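# Seat the juicer's sieve basket on its drive spindle

## Task

Put the sieve basket down onto the drive spindle inside the juicer's white bowl ring so that it is properly seated; when finished, no gripper may be in contact with the basket, and the juicer must still be standing upright with nothing touching it.

## Robot and tools

Robot: two six-joint arms, left_arm and right_arm, each ending in a two-finger parallel gripper with a camera on the wrist. Their bases sit near (+0.039, +0.336, 0) m for left_arm and (-0.010, -0.282, 0) m for right_arm, each yawed very slightly. Moderate contact between the two arms, including one gripper closing on the other's fingers, can fail the scene outright.

Frames: the scene frame has its origin at table height, halfway between the nominal bases, with +x pointing out over the table, +z up and left_arm on the +y side. Arm names do not match image sides. Every gripper pose, velocity and wrist-camera pose is reported in that arm's own base frame. The table and the fixed cameras use the scene frame. The gripper's fingers point along its +z axis and open and close along its y axis. end_effector_position is the point between the pads, about 1 cm short of the tips. Reported poses can be off by a few cm, and more at long reach.

Joint order in every row and every list: waist, shoulder, elbow, wrist pitch, wrist yaw, wrist roll. Wrist yaw has the opposite sign to the URDF everywhere. Stated ranges in rad: waist -2.880..2.880, shoulder 0.000..3.142, elbow 0.000..3.019, wrist pitch -1.693..1.571, wrist yaw -1.571..1.571, wrist roll -2.094..2.094. A joint's true end stop may be up to 0.084 rad beyond or short of these values.

A row is always 14 numbers, each between -1 and 1, even if only one arm moves. The first seven are left_arm: six joint numbers, then its opening. The last seven are right_arm in the same layout. Joint numbers are scaled offsets, not poses. They are measured from the Joint targets as they stood when the action (or move) began, not from the previous row. A value of 1.0 means 2.811 rad for waist and shoulder, 2.53 for elbow, 2.575 for wrist pitch, 8.12 for wrist yaw and 9.528 for wrist roll. Sending the same offset again moves the joint further. Opening is absolute: +1 is fully open, -1 is closed. Sending 0 on a joint keeps its target. To leave a gripper unchanged, repeat its current command, because 0 would mean half open.

execute_actions(actions, cameras): actions is a list of actions. Each action is a list of up to 15 rows, one row per 1/30 s step, and each action lasts 0.5 s. A short action repeats its last row. An action is rejected for both arms if it would push a joint more than 0.084 rad outside its range. If the first action is malformed or fails that check, the whole call is rejected. An empty list returns images and the scene number. cameras takes names, ["all"] or [].

move(target, speed, blend, opening_speed, grip_force, blocking, cameras): target is either one 14-number row or a list of up to 15 rows. Every row is an offset from the same starting Joint targets. All joints move together, so the gripper follows a curve, and nothing steers it around obstacles. speed is in rad/s for the joint that has the farthest to go, from 0.01 to 12.57, default 0.5. It can be one value or one per target. blend is in rad and rounds the corners between waypoints. opening_speed is the change per second on the -1..+1 scale, at least 0.2. Use it to close gently. grip_force is in newtons per pad, 10 to 50, and stays set until changed. Low values close slowly. blocking=false returns after about 0.5 s while the move carries on. The result adds a move: line such as done, off_target, moving, held or fault, and limits=held if steps were withheld. A done result does not mean there was no contact.

wait(seconds 0..10) lets time run. stop brakes a running move. zoom_image(camera, region=[x0,y0,x1,y1] pixels, at most 504 by 504) enlarges a region of the latest image from cam_high, cam_low, cam_left_wrist or cam_right_wrist. Each of these images is 896x504. read_manual returns licence text only. finished_scene(scene) ends the scene; it takes a scene number of 1 or 2 and should be the final call of its reply.

Result lines:
- Joint positions (rad), with the finger-pad gap in m last (0.094 when fully open).
- Joint velocities, which may read "within noise".
- Joint targets: the base that new offsets count from.
- Tool commands.
- grip_measured, on the same scale as opening. With nothing held it reads slightly wide. On a hard part it reads narrower than the part.
- Joint torques in N m, including the arm's own weight and an offset. Readings 3 and 4 wrap at ±28.
- "joint sent to its limit" means the joint reached its end stop.
- "joint command not followed" means the clearance check altered some targets.
- MOTOR HOT, and OVER-TEMPERATURE FAULT, which means the arm went limp for 30 to 60 s or more.

Motion limits: each joint's target can lead its measured angle only by a set amount. If a step would move the gripper more than 110 mm, that arm's targets are scaled back. Large moves therefore take several actions. If an arm is pressing on something or has been pulled off its targets, command the targets back past its measured positions.

Avoid all of the following:
- Dropping the basket or releasing it while it still moves.
- Knocking the juicer over or touching it at the end.
- Fast impacts and hard pushes into fixed or heavy things.
- Letting anything leave the table.
- Long holds with an arm stretched out or straining, which heat the motors.

To release, command an opening well above grip_measured, then move clear of the basket. Loose objects may occasionally be nudged by outside disturbances.

Each tool is called after "Request:" as name(argument=value, ...) on one line, values as JSON.

## Session

Request:
execute_actions(actions=[])

Scene clock: 0.00 s.
left_arm: end_effector_position=(+0.1136, -0.4784, +0.2879) grip_measured=+1.000 end_effector_quat_wxyz=(+0.102, +0.034, +0.989, -0.099) | right_arm: end_effector_position=(+0.2389, -0.0361, +0.2507) grip_measured=+1.000 end_effector_quat_wxyz=(-0.010, -0.505, +0.863, -0.030)
Joint positions: left_arm=[-1.392 1.469 1.502 -1.364 0.157 -1.304 0.094] | right_arm=[-0.104 0.946 1 -1.606 -0.061 -1.164 0.094]
Joint velocities: within noise
Joint torques (N m): no reading
Heat: left arm: hottest elbow 34 °C; right arm: hottest elbow 30 °C.
Joint targets: left_arm=[-1.392 1.467 1.527 -1.362 0.158 -1.304] | right_arm=[-0.104 0.945 1.028 -1.606 -0.061 -1.164]
Tool commands: left_gripper/opening=+1.0 right_gripper/opening=+1.0
camera_calibration:
cam_left_wrist: T_world_to_cam=[[-0.106745, -0.974747, 0.196149, -0.511304], [-0.963617, 0.150039, 0.221202, 0.155441], [-0.245046, -0.1654, -0.955298, 0.311196], [0, 0, 0, 1]] pos_world=[0.171463, -0.470242, 0.363193]
cam_right_wrist: T_world_to_cam=[[0.867412, -0.496707, 0.0296236, -0.231127], [-0.458978, -0.77569, 0.433179, 0.0133231], [-0.192184, -0.389341, -0.900821, 0.346569], [0, 0, 0, 1]] pos_world=[0.273203, 0.0304652, 0.313272]

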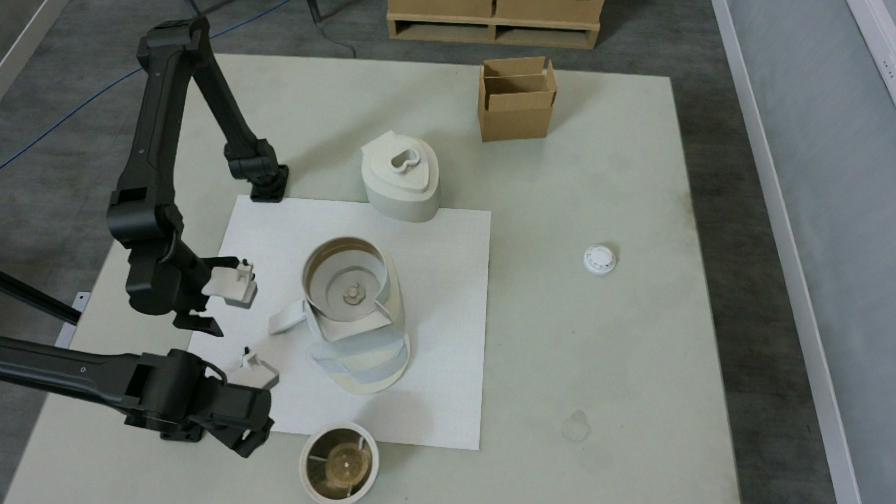

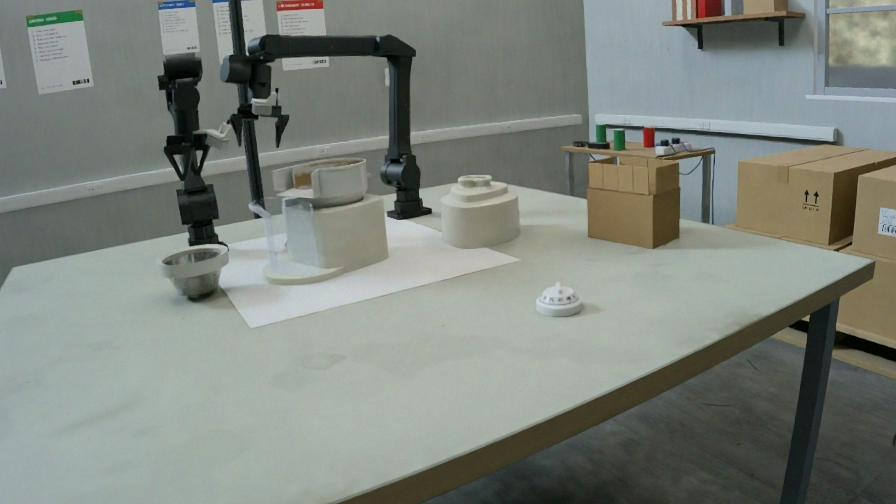

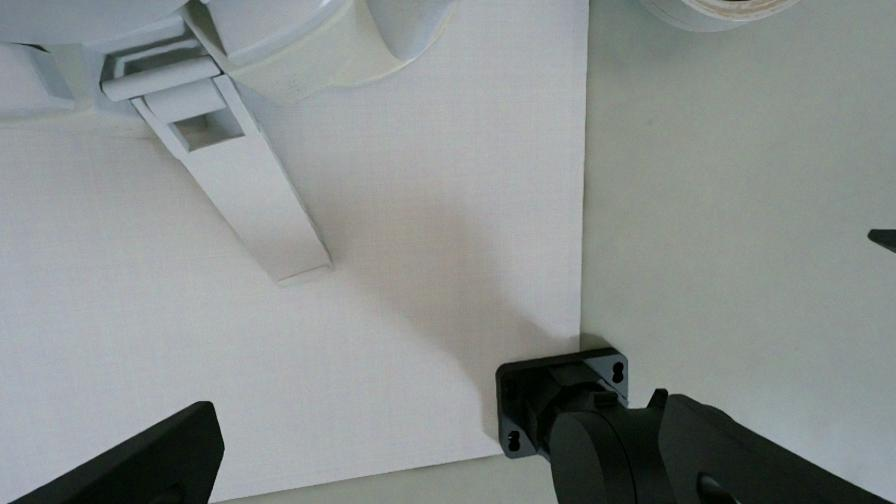

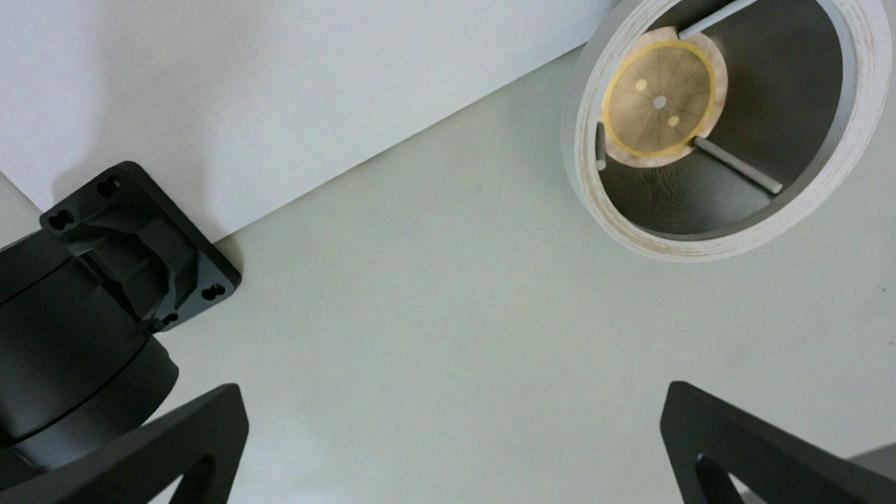

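Request:
move(target=[[0.5664,-0.0416,0,0,0,0,1,0,0,0,0,0,0,1],[0.5664,-0.0416,0,0,0,0,1,0.2462,0.1408,0.2513,0.0214,0.0075,0.1222,1]], speed=[1.2,0.8], blend=[0.3,0], cameras=["cam_right_wrist","cam_high"])

Request:
zoom_image(camera="cam_right_wrist", region=[300, 100, 600, 400])

Scene clock: 25.33 s.
left_arm: end_effector_position=(+0.4564, +0.1210, +0.3371) grip_measured=+1.000 end_effector_quat_wxyz=(-0.187, +0.682, -0.707, +0.024) | right_arm: end_effector_position=(+0.3604, +0.2399, +0.3786) grip_measured=+1.000 end_effector_quat_wxyz=(+0.133, -0.291, +0.946, +0.039)
Joint positions: left_arm=[0.202 1.362 1.502 -1.364 0.157 -1.304 0.094] | right_arm=[0.589 1.328 1.6 -1.563 -0.001 -0.008 0.094]
Joint torques (N m): left_arm=[1.73 -8.88 8.8 1.13 0.32 0.03] | right_arm=[1.03 -7.53 15.65 1.05 0.13 -0.03]
Heat: left arm: hottest elbow 39 °C; right arm: hottest elbow 36 °C.
Joint targets: left_arm=[0.200 1.350 1.527 -1.362 0.158 -1.304] | right_arm=[0.588 1.341 1.663 -1.551 0.000 0.000]
move: off_target (right_arm); right_arm: the elbow is farthest, 0.064 rad from its target
camera_calibration:
cam_right_wrist: T_world_to_cam=[[0.557781, -0.829914, -0.0111116, 0.00378065], [-0.823152, -0.554852, 0.120666, 0.424378], [-0.106308, -0.0581589, -0.992631, 0.516902], [0, 0, 0, 1]] pos_world=[0.402169, 0.268667, 0.461927]
Images, in order (width x height): cam_high 896x504, cam_right_wrist 896x504.

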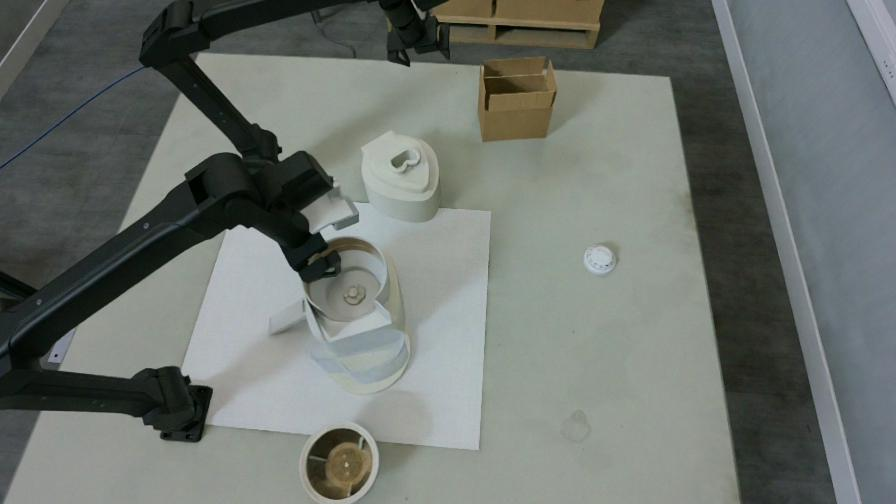

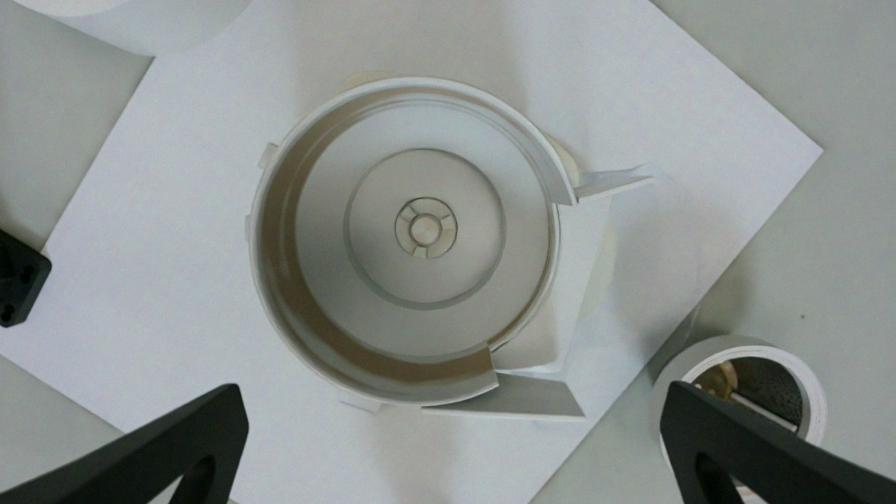

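Scaled by 1.680 from the camera's 896x504 image, which has a finer 1280x720 frame.

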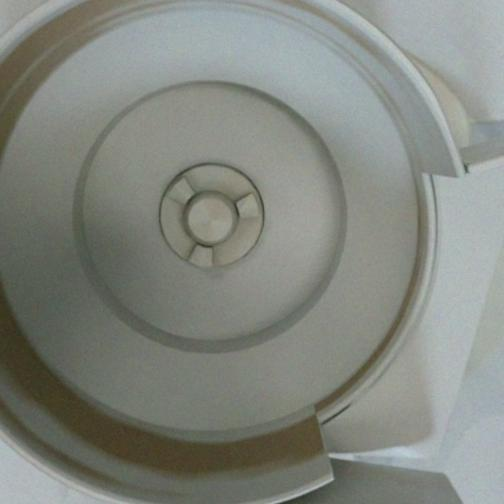

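Request:
move(target=[0,0,0,0,0,0,1,-0.2921,0.0804,-0.1431,0.0955,0,-0.1438,0.2], speed=0.8, cameras=["cam_right_wrist","cam_low"])

Scene clock: 45.80 s.
left_arm: end_effector_position=(+0.4564, +0.1210, +0.3371) grip_measured=+1.000 end_effector_quat_wxyz=(-0.187, +0.682, -0.707, +0.024) | right_arm: end_effector_position=(+0.4426, -0.1087, +0.1685) grip_measured=+0.202 end_effector_quat_wxyz=(+0.002, -0.532, +0.847, -0.002)
Joint positions: left_arm=[0.202 1.362 1.502 -1.364 0.157 -1.304 0.094] | right_arm=[-0.239 1.556 1.308 -1.318 -0.001 -1.361 0.056]
Joint torques (N m): left_arm=[1.73 -8.88 8.75 1.05 0.32 0.02] | right_arm=[1.38 -11.16 9.16 0.53 0.19 -0.16]
Heat: left arm: hottest elbow 41 °C; right arm: hottest elbow 39 °C.
Joint targets: left_arm=[0.200 1.350 1.527 -1.362 0.158 -1.304] | right_arm=[-0.233 1.567 1.301 -1.305 0.000 -1.370]
move: done
camera_calibration:
cam_right_wrist: T_world_to_cam=[[0.896862, -0.442256, -0.00696881, -0.442417], [-0.404929, -0.827302, 0.389364, 0.0640175], [-0.177964, -0.346383, -0.921058, 0.285225], [0, 0, 0, 1]] pos_world=[0.473469, -0.0439028, 0.234699]
Images, in order (width x height): cam_low 896x504, cam_right_wrist 896x504.

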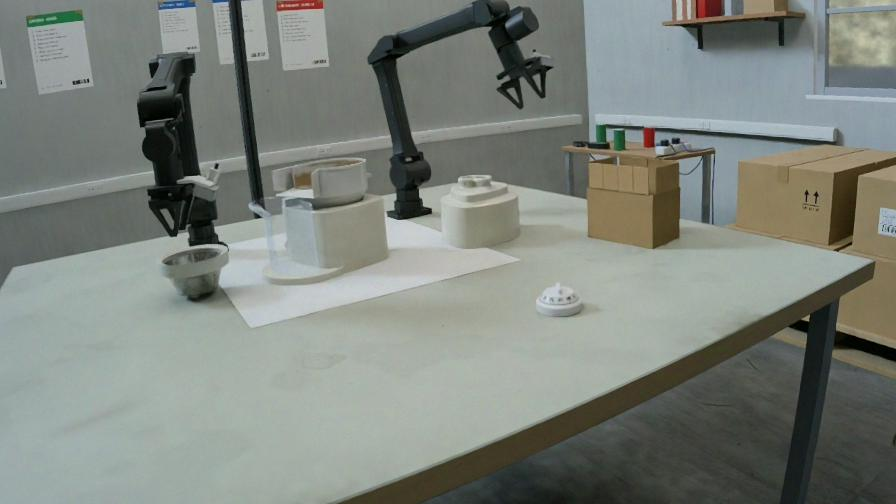

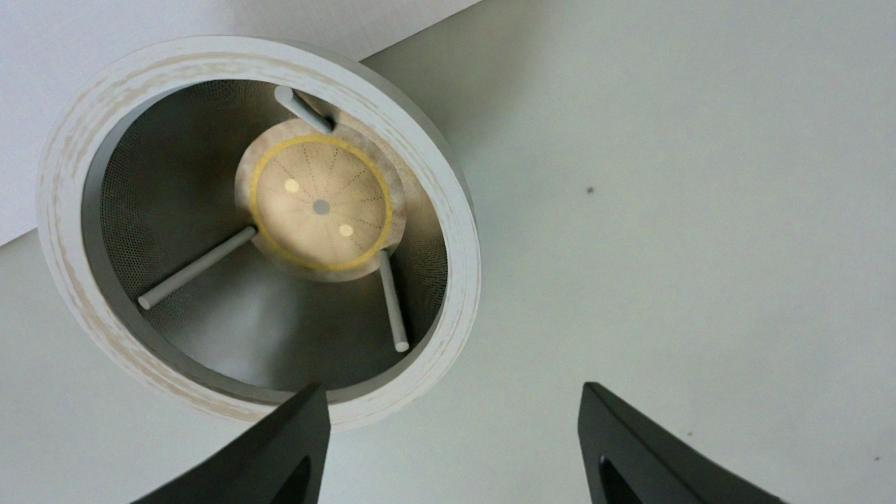

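Request:
move(target=[0,0,0,0,0,0,1,0.0064,0.0277,-0.0421,0.0703,0,0,0.2], speed=0.25, cameras=["cam_right_wrist","cam_low"])

Request:
zoom_image(camera="cam_low", region=[120, 180, 270, 320])

Scene clock: 57.00 s.
left_arm: end_effector_position=(+0.4564, +0.1210, +0.3371) grip_measured=+1.000 end_effector_quat_wxyz=(-0.187, +0.682, -0.707, +0.024) | right_arm: end_effector_position=(+0.4496, -0.1047, +0.0986) grip_measured=+0.202 end_effector_quat_wxyz=(+0.002, -0.537, +0.843, -0.003)
Joint positions: left_arm=[0.202 1.362 1.502 -1.364 0.157 -1.304 0.094] | right_arm=[-0.228 1.63 1.203 -1.136 -0.001 -1.362 0.056]
Joint torques (N m): left_arm=[1.73 -8.94 8.77 1.1 0.33 0.03] | right_arm=[1.96 -11.58 8.64 0.53 0.17 -0.17]
Heat: left arm: hottest elbow 42 °C; right arm: hottest elbow 39 °C.
Joint targets: left_arm=[0.200 1.350 1.527 -1.362 0.158 -1.304] | right_arm=[-0.216 1.645 1.195 -1.124 0.000 -1.370]
move: done
camera_calibration:
cam_right_wrist: T_world_to_cam=[[0.902554, -0.430554, -0.00435148, -0.449025], [-0.395142, -0.83225, 0.388874, 0.0924615], [-0.171053, -0.349261, -0.921281, 0.22014], [0, 0, 0, 1]] pos_world=[0.479461, -0.0394926, 0.164901]
Images, in order (width x height): cam_low 896x504, cam_right_wrist 896x504.

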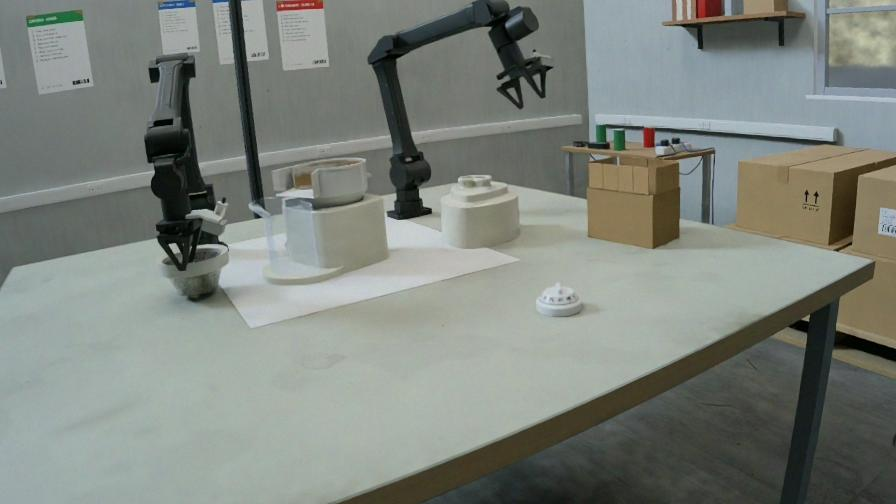

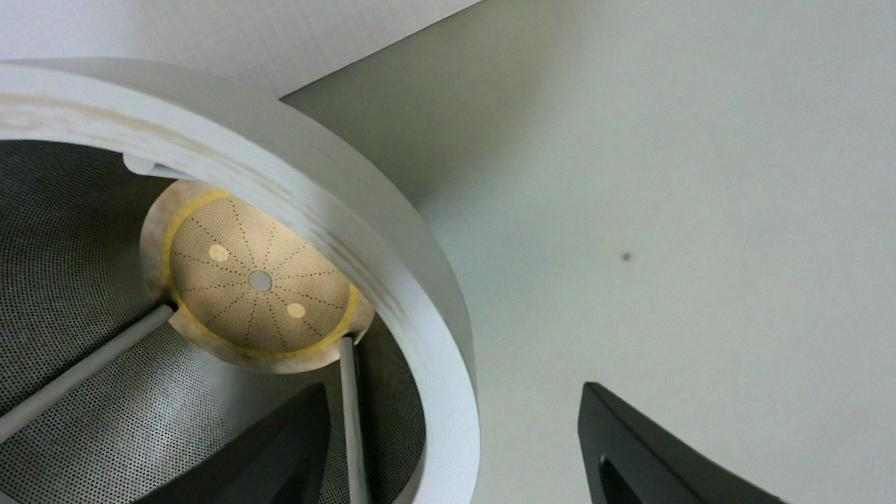

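Scaled by 3.360 from the camera's 896x504 image, which has a finer 1280x720 frame.

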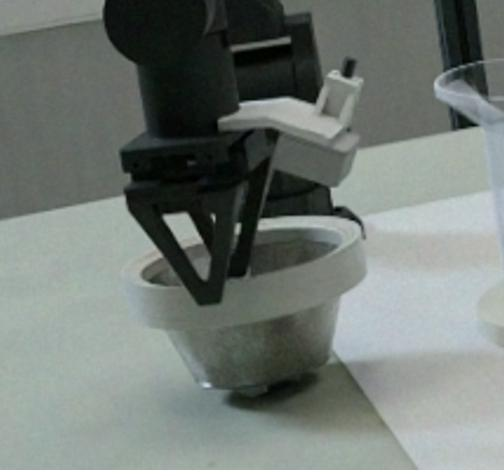

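Request:
move(target=[[0,0,0,0,0,0,1,-0.0128,0,-0.0033,0.0033,0,0,0.2],[0,0,0,0,0,0,1,-0.0128,0,-0.0033,0.0033,0,0,-0.9]], speed=0.1, opening_speed=0.5, grip_force=40, cameras=["cam_right_wrist","cam_low"])

Request:
zoom_image(camera="cam_low", region=[120, 180, 270, 320])

Scene clock: 84.20 s.
left_arm: end_effector_position=(+0.4564, +0.1210, +0.3371) grip_measured=+1.000 end_effector_quat_wxyz=(-0.187, +0.682, -0.707, +0.024) | right_arm: end_effector_position=(+0.4480, -0.1102, +0.0967) grip_measured=-0.758 end_effector_quat_wxyz=(+0.003, -0.533, +0.846, -0.004)
Joint positions: left_arm=[0.202 1.362 1.502 -1.364 0.157 -1.304 0.094] | right_arm=[-0.24 1.63 1.198 -1.128 -0.001 -1.365 0.011]
Joint torques (N m): left_arm=[1.85 -8.88 8.79 1.09 0.32 0.02] | right_arm=[0.15 -11.4 8.21 0.53 0.18 -0.14]
Heat: left arm: hottest elbow 44 °C; right arm: hottest elbow 40 °C.
Joint targets: left_arm=[0.200 1.350 1.527 -1.362 0.158 -1.304] | right_arm=[-0.251 1.645 1.187 -1.115 0.000 -1.370]
grip_force (N): 40, 40
move: done
camera_calibration:
cam_right_wrist: T_world_to_cam=[[0.898417, -0.439139, -0.00175929, -0.449244], [-0.404057, -0.828199, 0.388361, 0.0925473], [-0.172002, -0.348199, -0.921506, 0.216639], [0, 0, 0, 1]] pos_world=[0.478266, -0.0451997, 0.162902]
Images, in order (width x height): cam_low 896x504, cam_right_wrist 896x504.

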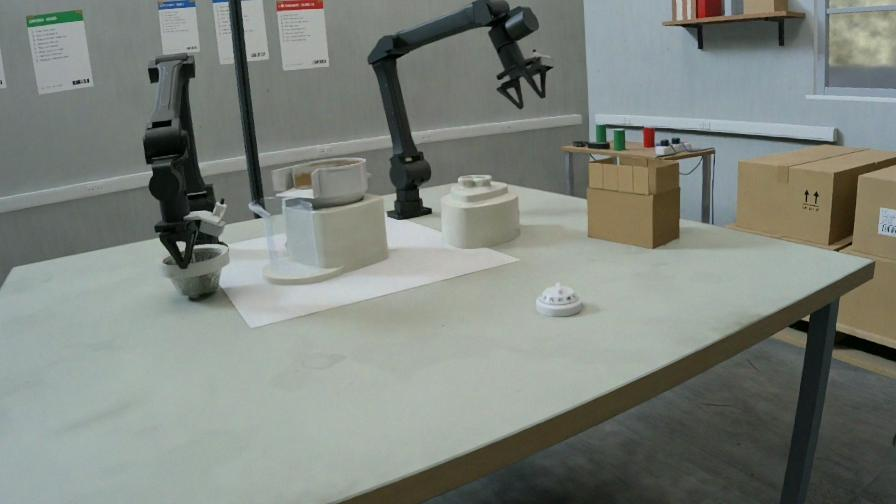

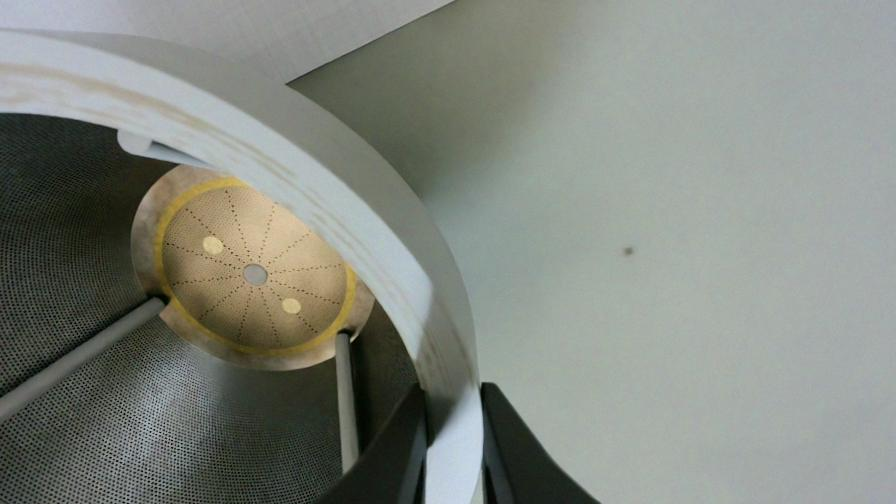

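Scaled by 3.360 from the camera's 896x504 image, which has a finer 1280x720 frame.

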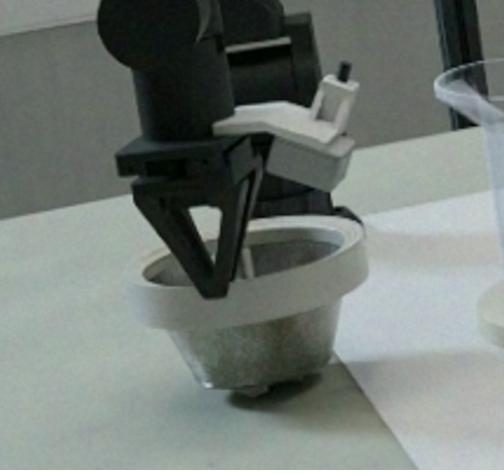

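Request:
move(target=[[0,0,0,0,0,0,1,0,-0.0935,0.2018,-0.2117,0,0,-0.9],[0,0,0,0,0,0,1,0.2597,-0.1103,0.1632,-0.2097,0,0.1728,-0.9]], speed=[0.5,1.0], blend=[0.08,0], cameras=["cam_right_wrist","cam_low"])

Request:
zoom_image(camera="cam_low", region=[240, 80, 400, 240])

Scene clock: 119.10 s.
left_arm: end_effector_position=(+0.4564, +0.1210, +0.3371) grip_measured=+1.000 end_effector_quat_wxyz=(-0.187, +0.682, -0.707, +0.024) | right_arm: end_effector_position=(+0.3743, +0.1940, +0.3606) grip_measured=-0.760 end_effector_quat_wxyz=(+0.075, -0.106, +0.991, +0.029)
Joint positions: left_arm=[0.202 1.362 1.502 -1.364 0.157 -1.304 0.094] | right_arm=[0.48 1.364 1.603 -1.648 -0.001 0.266 0.011]
Joint torques (N m): left_arm=[1.85 -9 8.8 1.09 0.32 0.02] | right_arm=[1.03 -12.04 9.84 -0.02 0.13 0.06]
Heat: left arm: hottest elbow 45 °C; right arm: hottest elbow 39 °C.
Joint targets: left_arm=[0.200 1.350 1.527 -1.362 0.158 -1.304] | right_arm=[0.479 1.335 1.599 -1.655 0.000 0.277]
grip_force (N): 40, 40
move: done
camera_calibration:
cam_right_wrist: T_world_to_cam=[[0.208071, -0.976591, -0.0545533, 0.132657], [-0.946149, -0.2151, 0.241937, 0.348949], [-0.248008, 0.00127561, -0.968757, 0.53078], [0, 0, 0, 1]] pos_world=[0.434194, 0.203934, 0.43701]
Images, in order (width x height): cam_low 896x504, cam_right_wrist 896x504.

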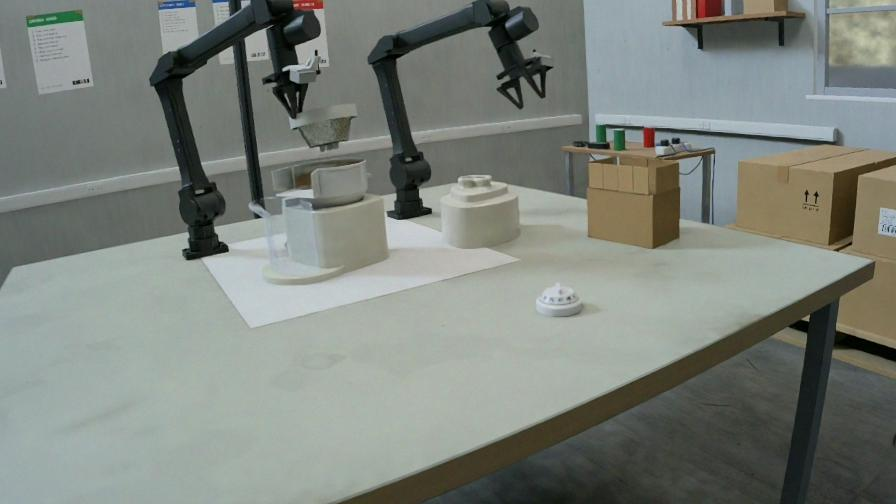

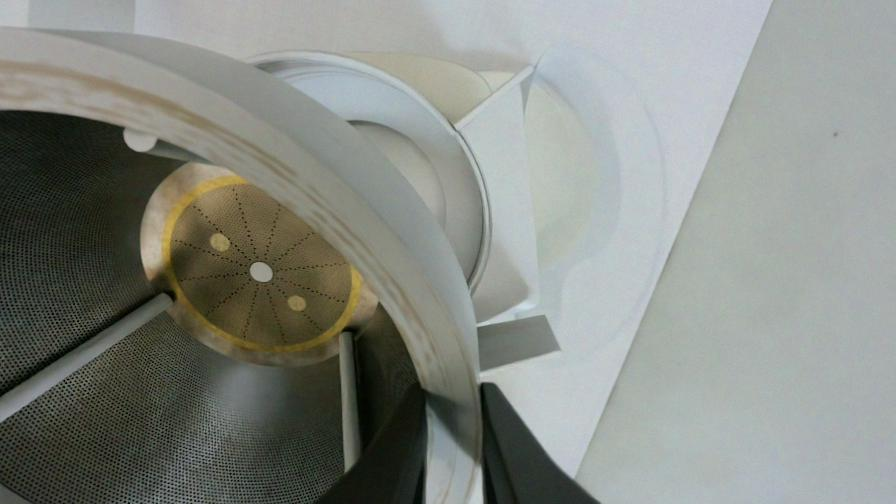

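Scaled by 3.150 from the camera's 896x504 image, which has a finer 1280x720 frame.

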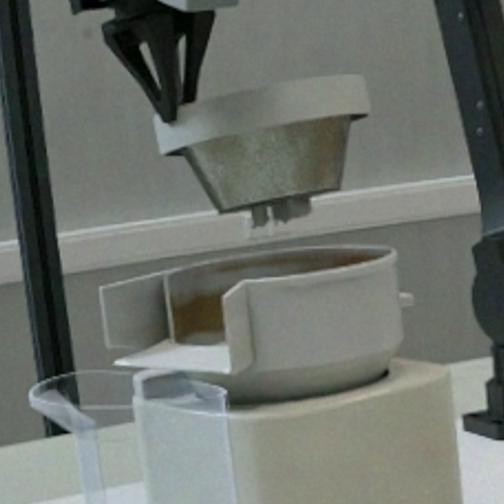

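Request:
move(target=[0,0,0,0,0,0,1,-0.0068,0.0452,-0.0474,0.028,0,0,-0.9], speed=0.2, cameras=["cam_right_wrist","cam_low","cam_high"])

Request:
zoom_image(camera="cam_low", region=[240, 80, 400, 240])

Request:
zoom_image(camera="cam_high", region=[280, 210, 420, 350])

Scene clock: 130.43 s.
left_arm: end_effector_position=(+0.4564, +0.1210, +0.3371) grip_measured=+1.000 end_effector_quat_wxyz=(-0.187, +0.682, -0.707, +0.024) | right_arm: end_effector_position=(+0.3817, +0.1940, +0.2692) grip_measured=-0.760 end_effector_quat_wxyz=(-0.008, -0.101, +0.995, -0.004)
Joint positions: left_arm=[0.202 1.362 1.502 -1.364 0.157 -1.304 0.094] | right_arm=[0.472 1.468 1.476 -1.596 -0.001 0.269 0.011]
Joint torques (N m): left_arm=[1.85 -9 8.77 1.1 0.32 0.03] | right_arm=[0.5 -12.28 10.21 0.55 0.12 0]
Heat: left arm: hottest elbow 45 °C; right arm: hottest elbow 39 °C.
Joint targets: left_arm=[0.200 1.350 1.527 -1.362 0.158 -1.304] | right_arm=[0.460 1.462 1.479 -1.583 0.000 0.276]
grip_force (N): 40, 40
move: done
camera_calibration:
cam_right_wrist: T_world_to_cam=[[0.193149, -0.981149, -0.0063233, 0.11972], [-0.896696, -0.179132, 0.404782, 0.308421], [-0.398284, -0.072513, -0.914391, 0.501176], [0, 0, 0, 1]] pos_world=[0.453046, 0.209053, 0.334185]
Images, in order (width x height): cam_high 896x504, cam_low 896x504, cam_right_wrist 896x504.

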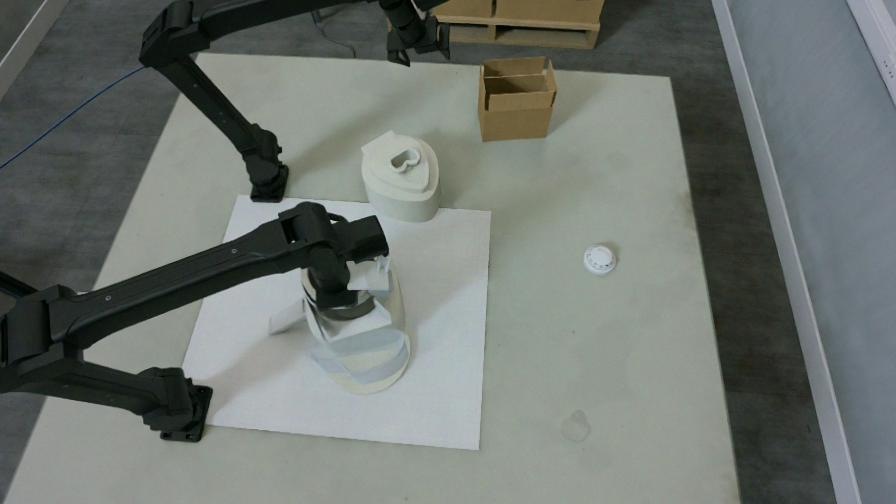

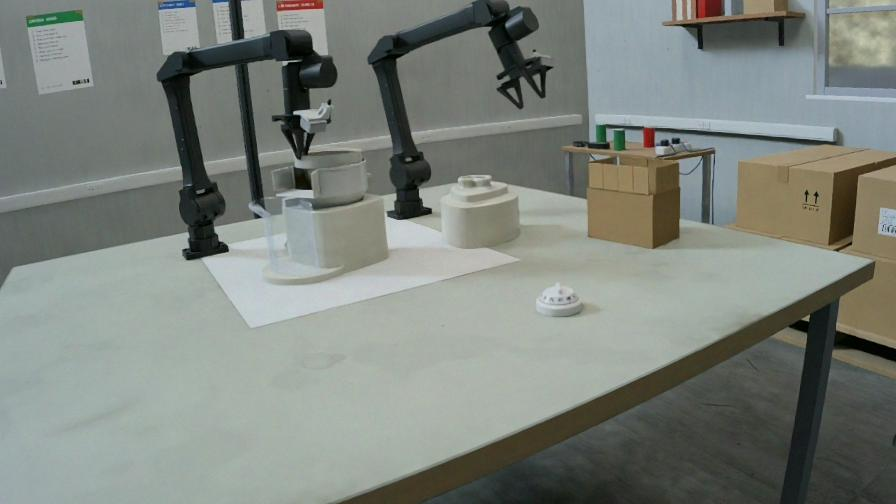

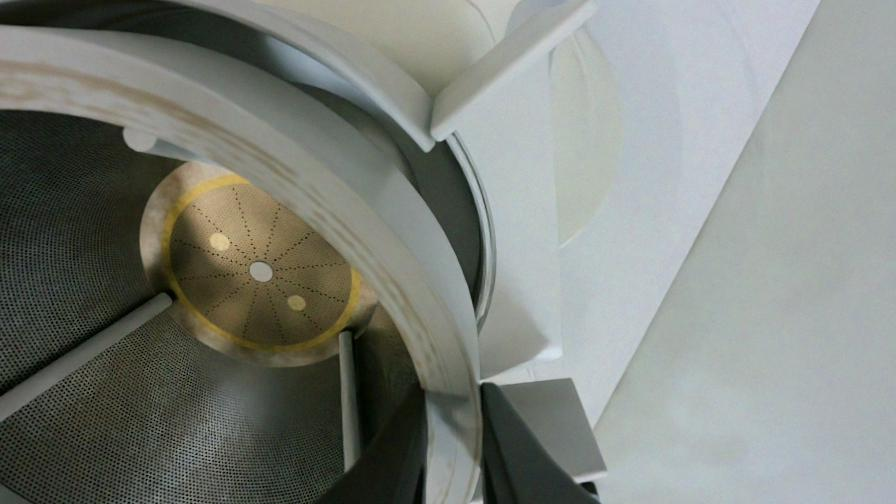

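Scaled by 3.150 from the camera's 896x504 image, which has a finer 1280x720 frame.

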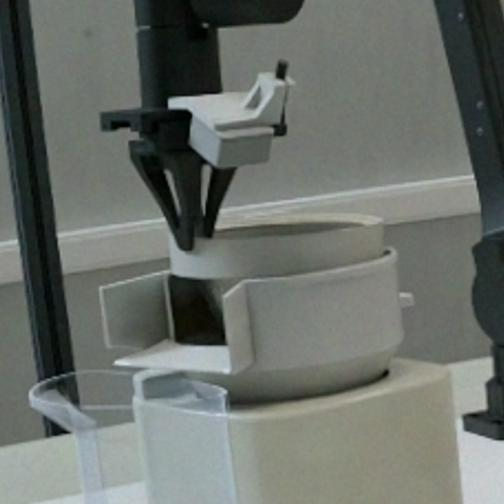

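Scaled by 3.600 from the camera's 896x504 image, which has a finer 1280x720 frame.

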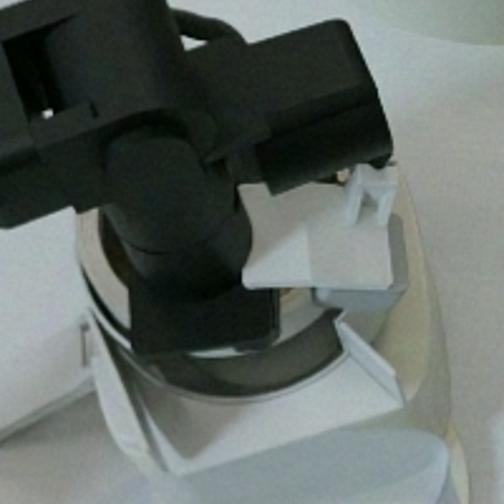

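Request:
zoom_image(camera="cam_right_wrist", region=[130, 0, 560, 400])

Scaled by 1.172 from the camera's 896x504 image, which has a finer 1280x720 frame.

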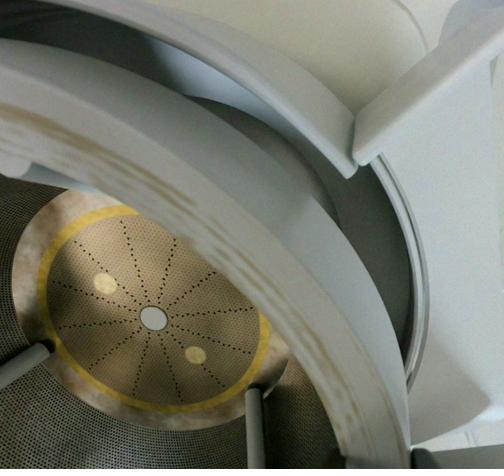

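Request:
move(target=[0,0,0,0,0,0,1,0.0114,0,-0.0344,0.0375,0,0,-0.9], speed=0.15, cameras=["cam_right_wrist","cam_low"])

Request:
zoom_image(camera="cam_low", region=[240, 80, 400, 240])

Scene clock: 150.93 s.
left_arm: end_effector_position=(+0.4564, +0.1210, +0.3371) grip_measured=+1.000 end_effector_quat_wxyz=(-0.187, +0.682, -0.707, +0.024) | right_arm: end_effector_position=(+0.3826, +0.1979, +0.2382) grip_measured=-0.760 end_effector_quat_wxyz=(-0.001, -0.105, +0.994, -0.001)
Joint positions: left_arm=[0.202 1.362 1.502 -1.364 0.157 -1.304 0.094] | right_arm=[0.479 1.468 1.395 -1.5 -0.001 0.269 0.011]
Joint torques (N m): left_arm=[1.73 -8.82 8.81 1.07 0.32 0.02] | right_arm=[1.9 -11.58 10.1 0.54 0.12 -0.01]
Heat: left arm: hottest elbow 45 °C; right arm: hottest elbow 38 °C.
Joint targets: left_arm=[0.200 1.350 1.527 -1.362 0.158 -1.304] | right_arm=[0.492 1.462 1.392 -1.487 0.000 0.277]
grip_force (N): 40, 40
move: done
camera_calibration:
cam_right_wrist: T_world_to_cam=[[0.199976, -0.979746, -0.0103212, 0.121303], [-0.900555, -0.187942, 0.392018, 0.328694], [-0.386018, -0.0690995, -0.9199, 0.469396], [0, 0, 0, 1]] pos_world=[0.452944, 0.213057, 0.304195]
Images, in order (width x height): cam_low 896x504, cam_right_wrist 896x504.

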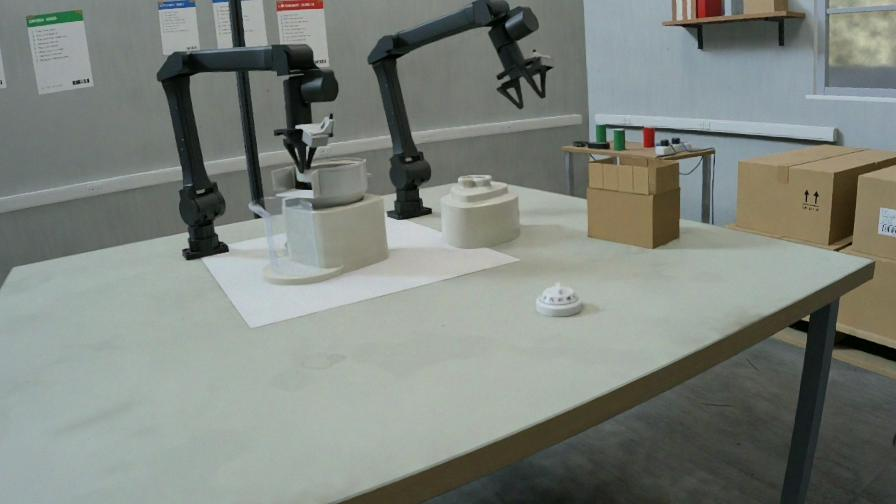

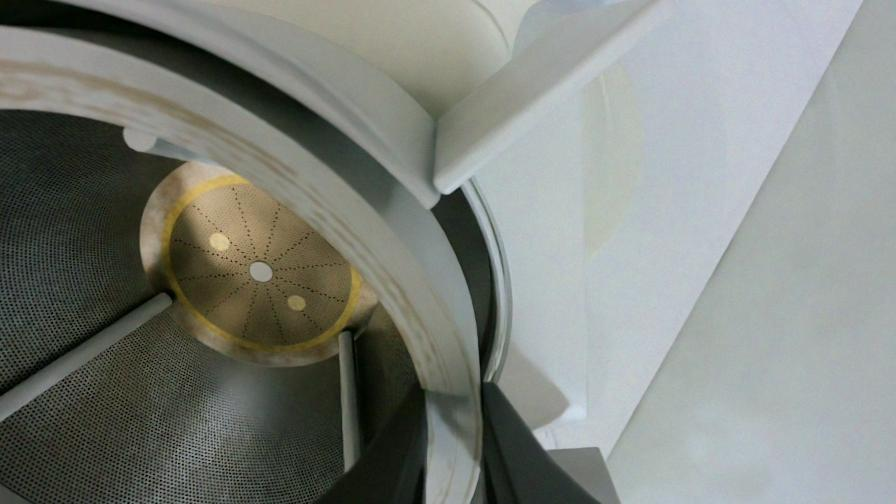

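Scaled by 3.150 from the camera's 896x504 image, which has a finer 1280x720 frame.

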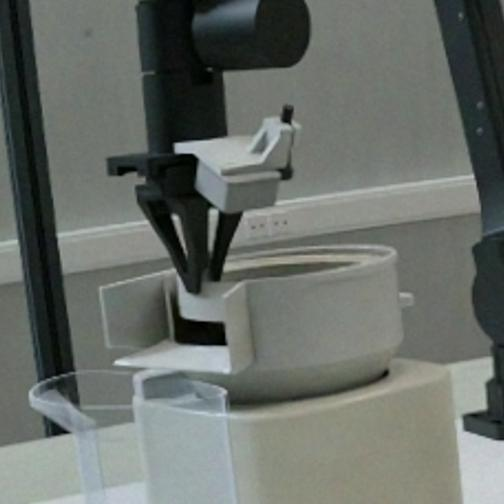

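Request:
move(target=[0,0,0,0,0,0,1,0,0,-0.0186,0.0183,0,0,-0.9], speed=0.06, cameras=["cam_right_wrist","cam_low"])

Request:
zoom_image(camera="cam_low", region=[240, 80, 400, 240])

Scene clock: 156.87 s.
left_arm: end_effector_position=(+0.4564, +0.1210, +0.3371) grip_measured=+1.000 end_effector_quat_wxyz=(-0.187, +0.682, -0.707, +0.024) | right_arm: end_effector_position=(+0.3821, +0.1976, +0.2216) grip_measured=-0.760 end_effector_quat_wxyz=(+0.001, -0.104, +0.995, +0.000)
Joint positions: left_arm=[0.202 1.362 1.502 -1.364 0.157 -1.304 0.094] | right_arm=[0.479 1.468 1.351 -1.453 -0.001 0.27 0.011]
Joint torques (N m): left_arm=[1.9 -8.94 8.79 1.1 0.33 0.03] | right_arm=[2.08 -11.69 9.52 0.58 0.13 -0.02]
Heat: left arm: hottest elbow 45 °C; right arm: hottest elbow 39 °C.
Joint targets: left_arm=[0.200 1.350 1.527 -1.362 0.158 -1.304] | right_arm=[0.492 1.462 1.345 -1.439 0.000 0.277]
grip_force (N): 40, 40
move: done
camera_calibration:
cam_right_wrist: T_world_to_cam=[[0.199304, -0.979872, -0.0113797, 0.12144], [-0.902001, -0.187979, 0.388661, 0.335895], [-0.382977, -0.0671972, -0.921311, 0.452687], [0, 0, 0, 1]] pos_world=[0.452143, 0.212556, 0.287898]
Images, in order (width x height): cam_low 896x504, cam_right_wrist 896x504.

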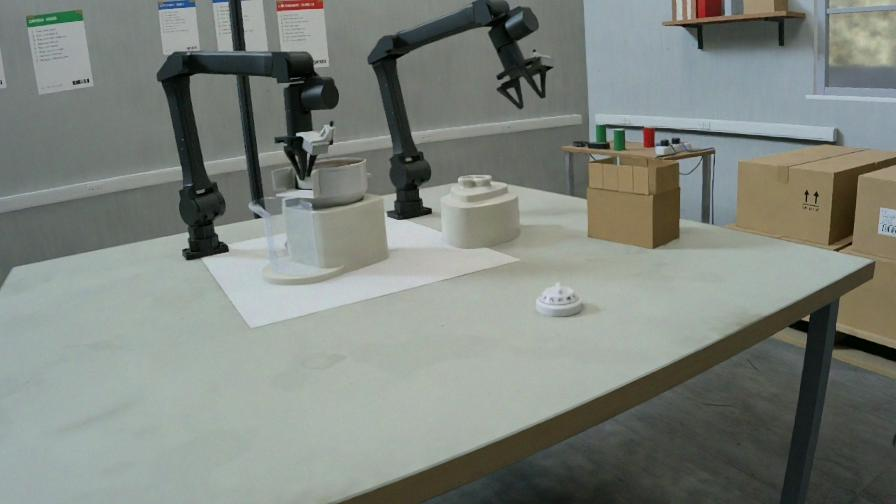

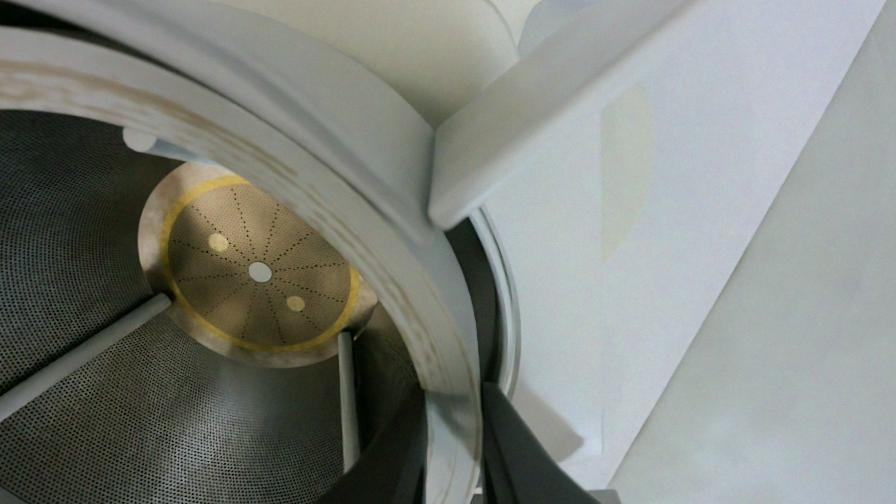

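Scaled by 3.150 from the camera's 896x504 image, which has a finer 1280x720 frame.

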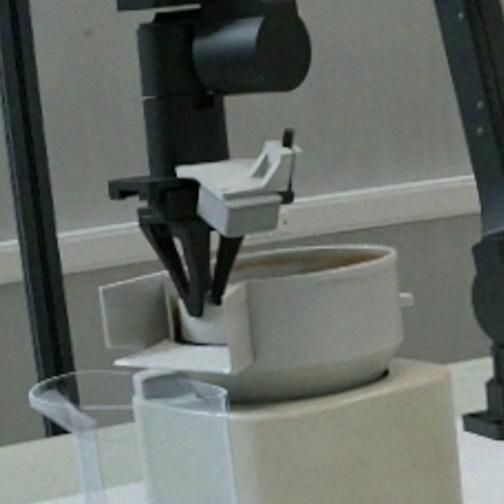

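Request:
move(target=[[0,0,0,0,0,0,1,0,0,-0.004,0.0039,0,0,-0.9],[0,0,0,0,0,0,1,0,0,-0.004,0.0039,0,0,-0.35]], speed=0.05, opening_speed=0.4, cameras=["cam_right_wrist","cam_low"])

Request:
zoom_image(camera="cam_low", region=[240, 80, 400, 240])

Scene clock: 162.90 s.
left_arm: end_effector_position=(+0.4564, +0.1210, +0.3371) grip_measured=+1.000 end_effector_quat_wxyz=(-0.187, +0.682, -0.707, +0.024) | right_arm: end_effector_position=(+0.3837, +0.1982, +0.2206) grip_measured=-0.352 end_effector_quat_wxyz=(+0.004, -0.104, +0.995, +0.000)
Joint positions: left_arm=[0.202 1.362 1.502 -1.364 0.157 -1.304 0.094] | right_arm=[0.479 1.468 1.349 -1.443 -0.003 0.27 0.03]
Joint torques (N m): left_arm=[1.73 -8.64 8.79 1.06 0.32 0.02] | right_arm=[1.85 -11.75 8.91 0.64 0.17 0]
Heat: left arm: hottest elbow 45 °C; right arm: hottest elbow 39 °C.
Joint targets: left_arm=[0.200 1.350 1.527 -1.362 0.158 -1.304] | right_arm=[0.492 1.462 1.335 -1.429 0.000 0.277]
grip_force (N): 40, 40
move: done
camera_calibration:
cam_right_wrist: T_world_to_cam=[[0.199325, -0.97986, -0.011989, 0.121751], [-0.904927, -0.188749, 0.38142, 0.340776], [-0.376001, -0.0651772, -0.924324, 0.450084], [0, 0, 0, 1]] pos_world=[0.453341, 0.212955, 0.287505]
Images, in order (width x height): cam_low 896x504, cam_right_wrist 896x504.

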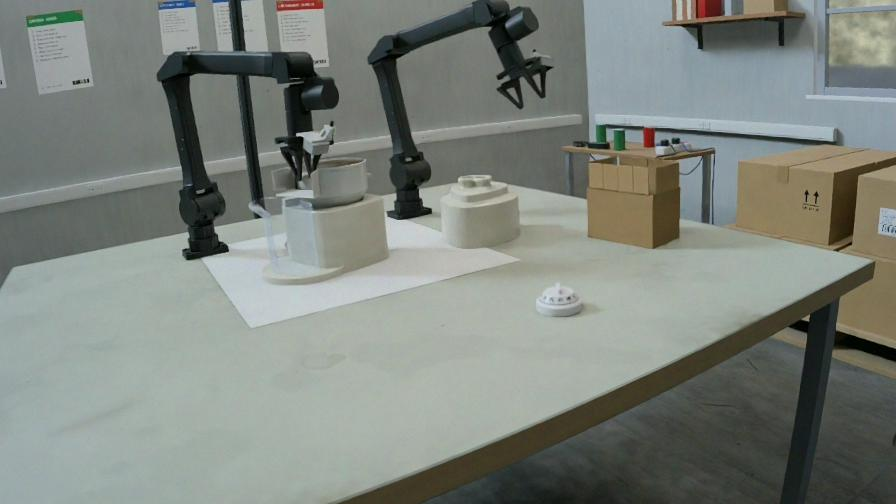

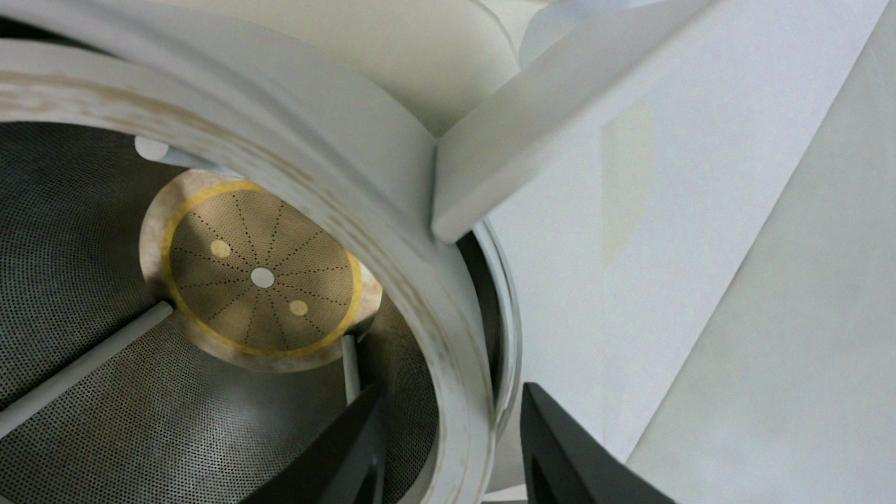

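Scaled by 3.150 from the camera's 896x504 image, which has a finer 1280x720 frame.

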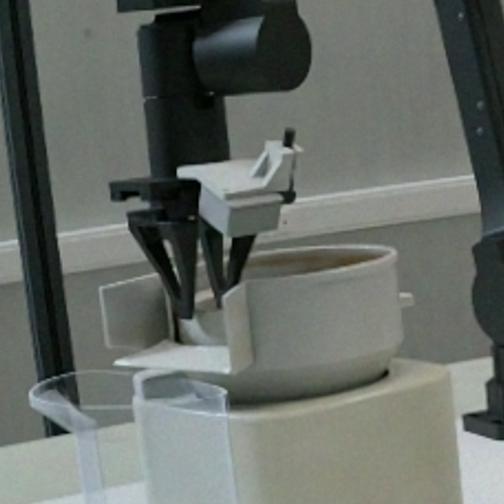

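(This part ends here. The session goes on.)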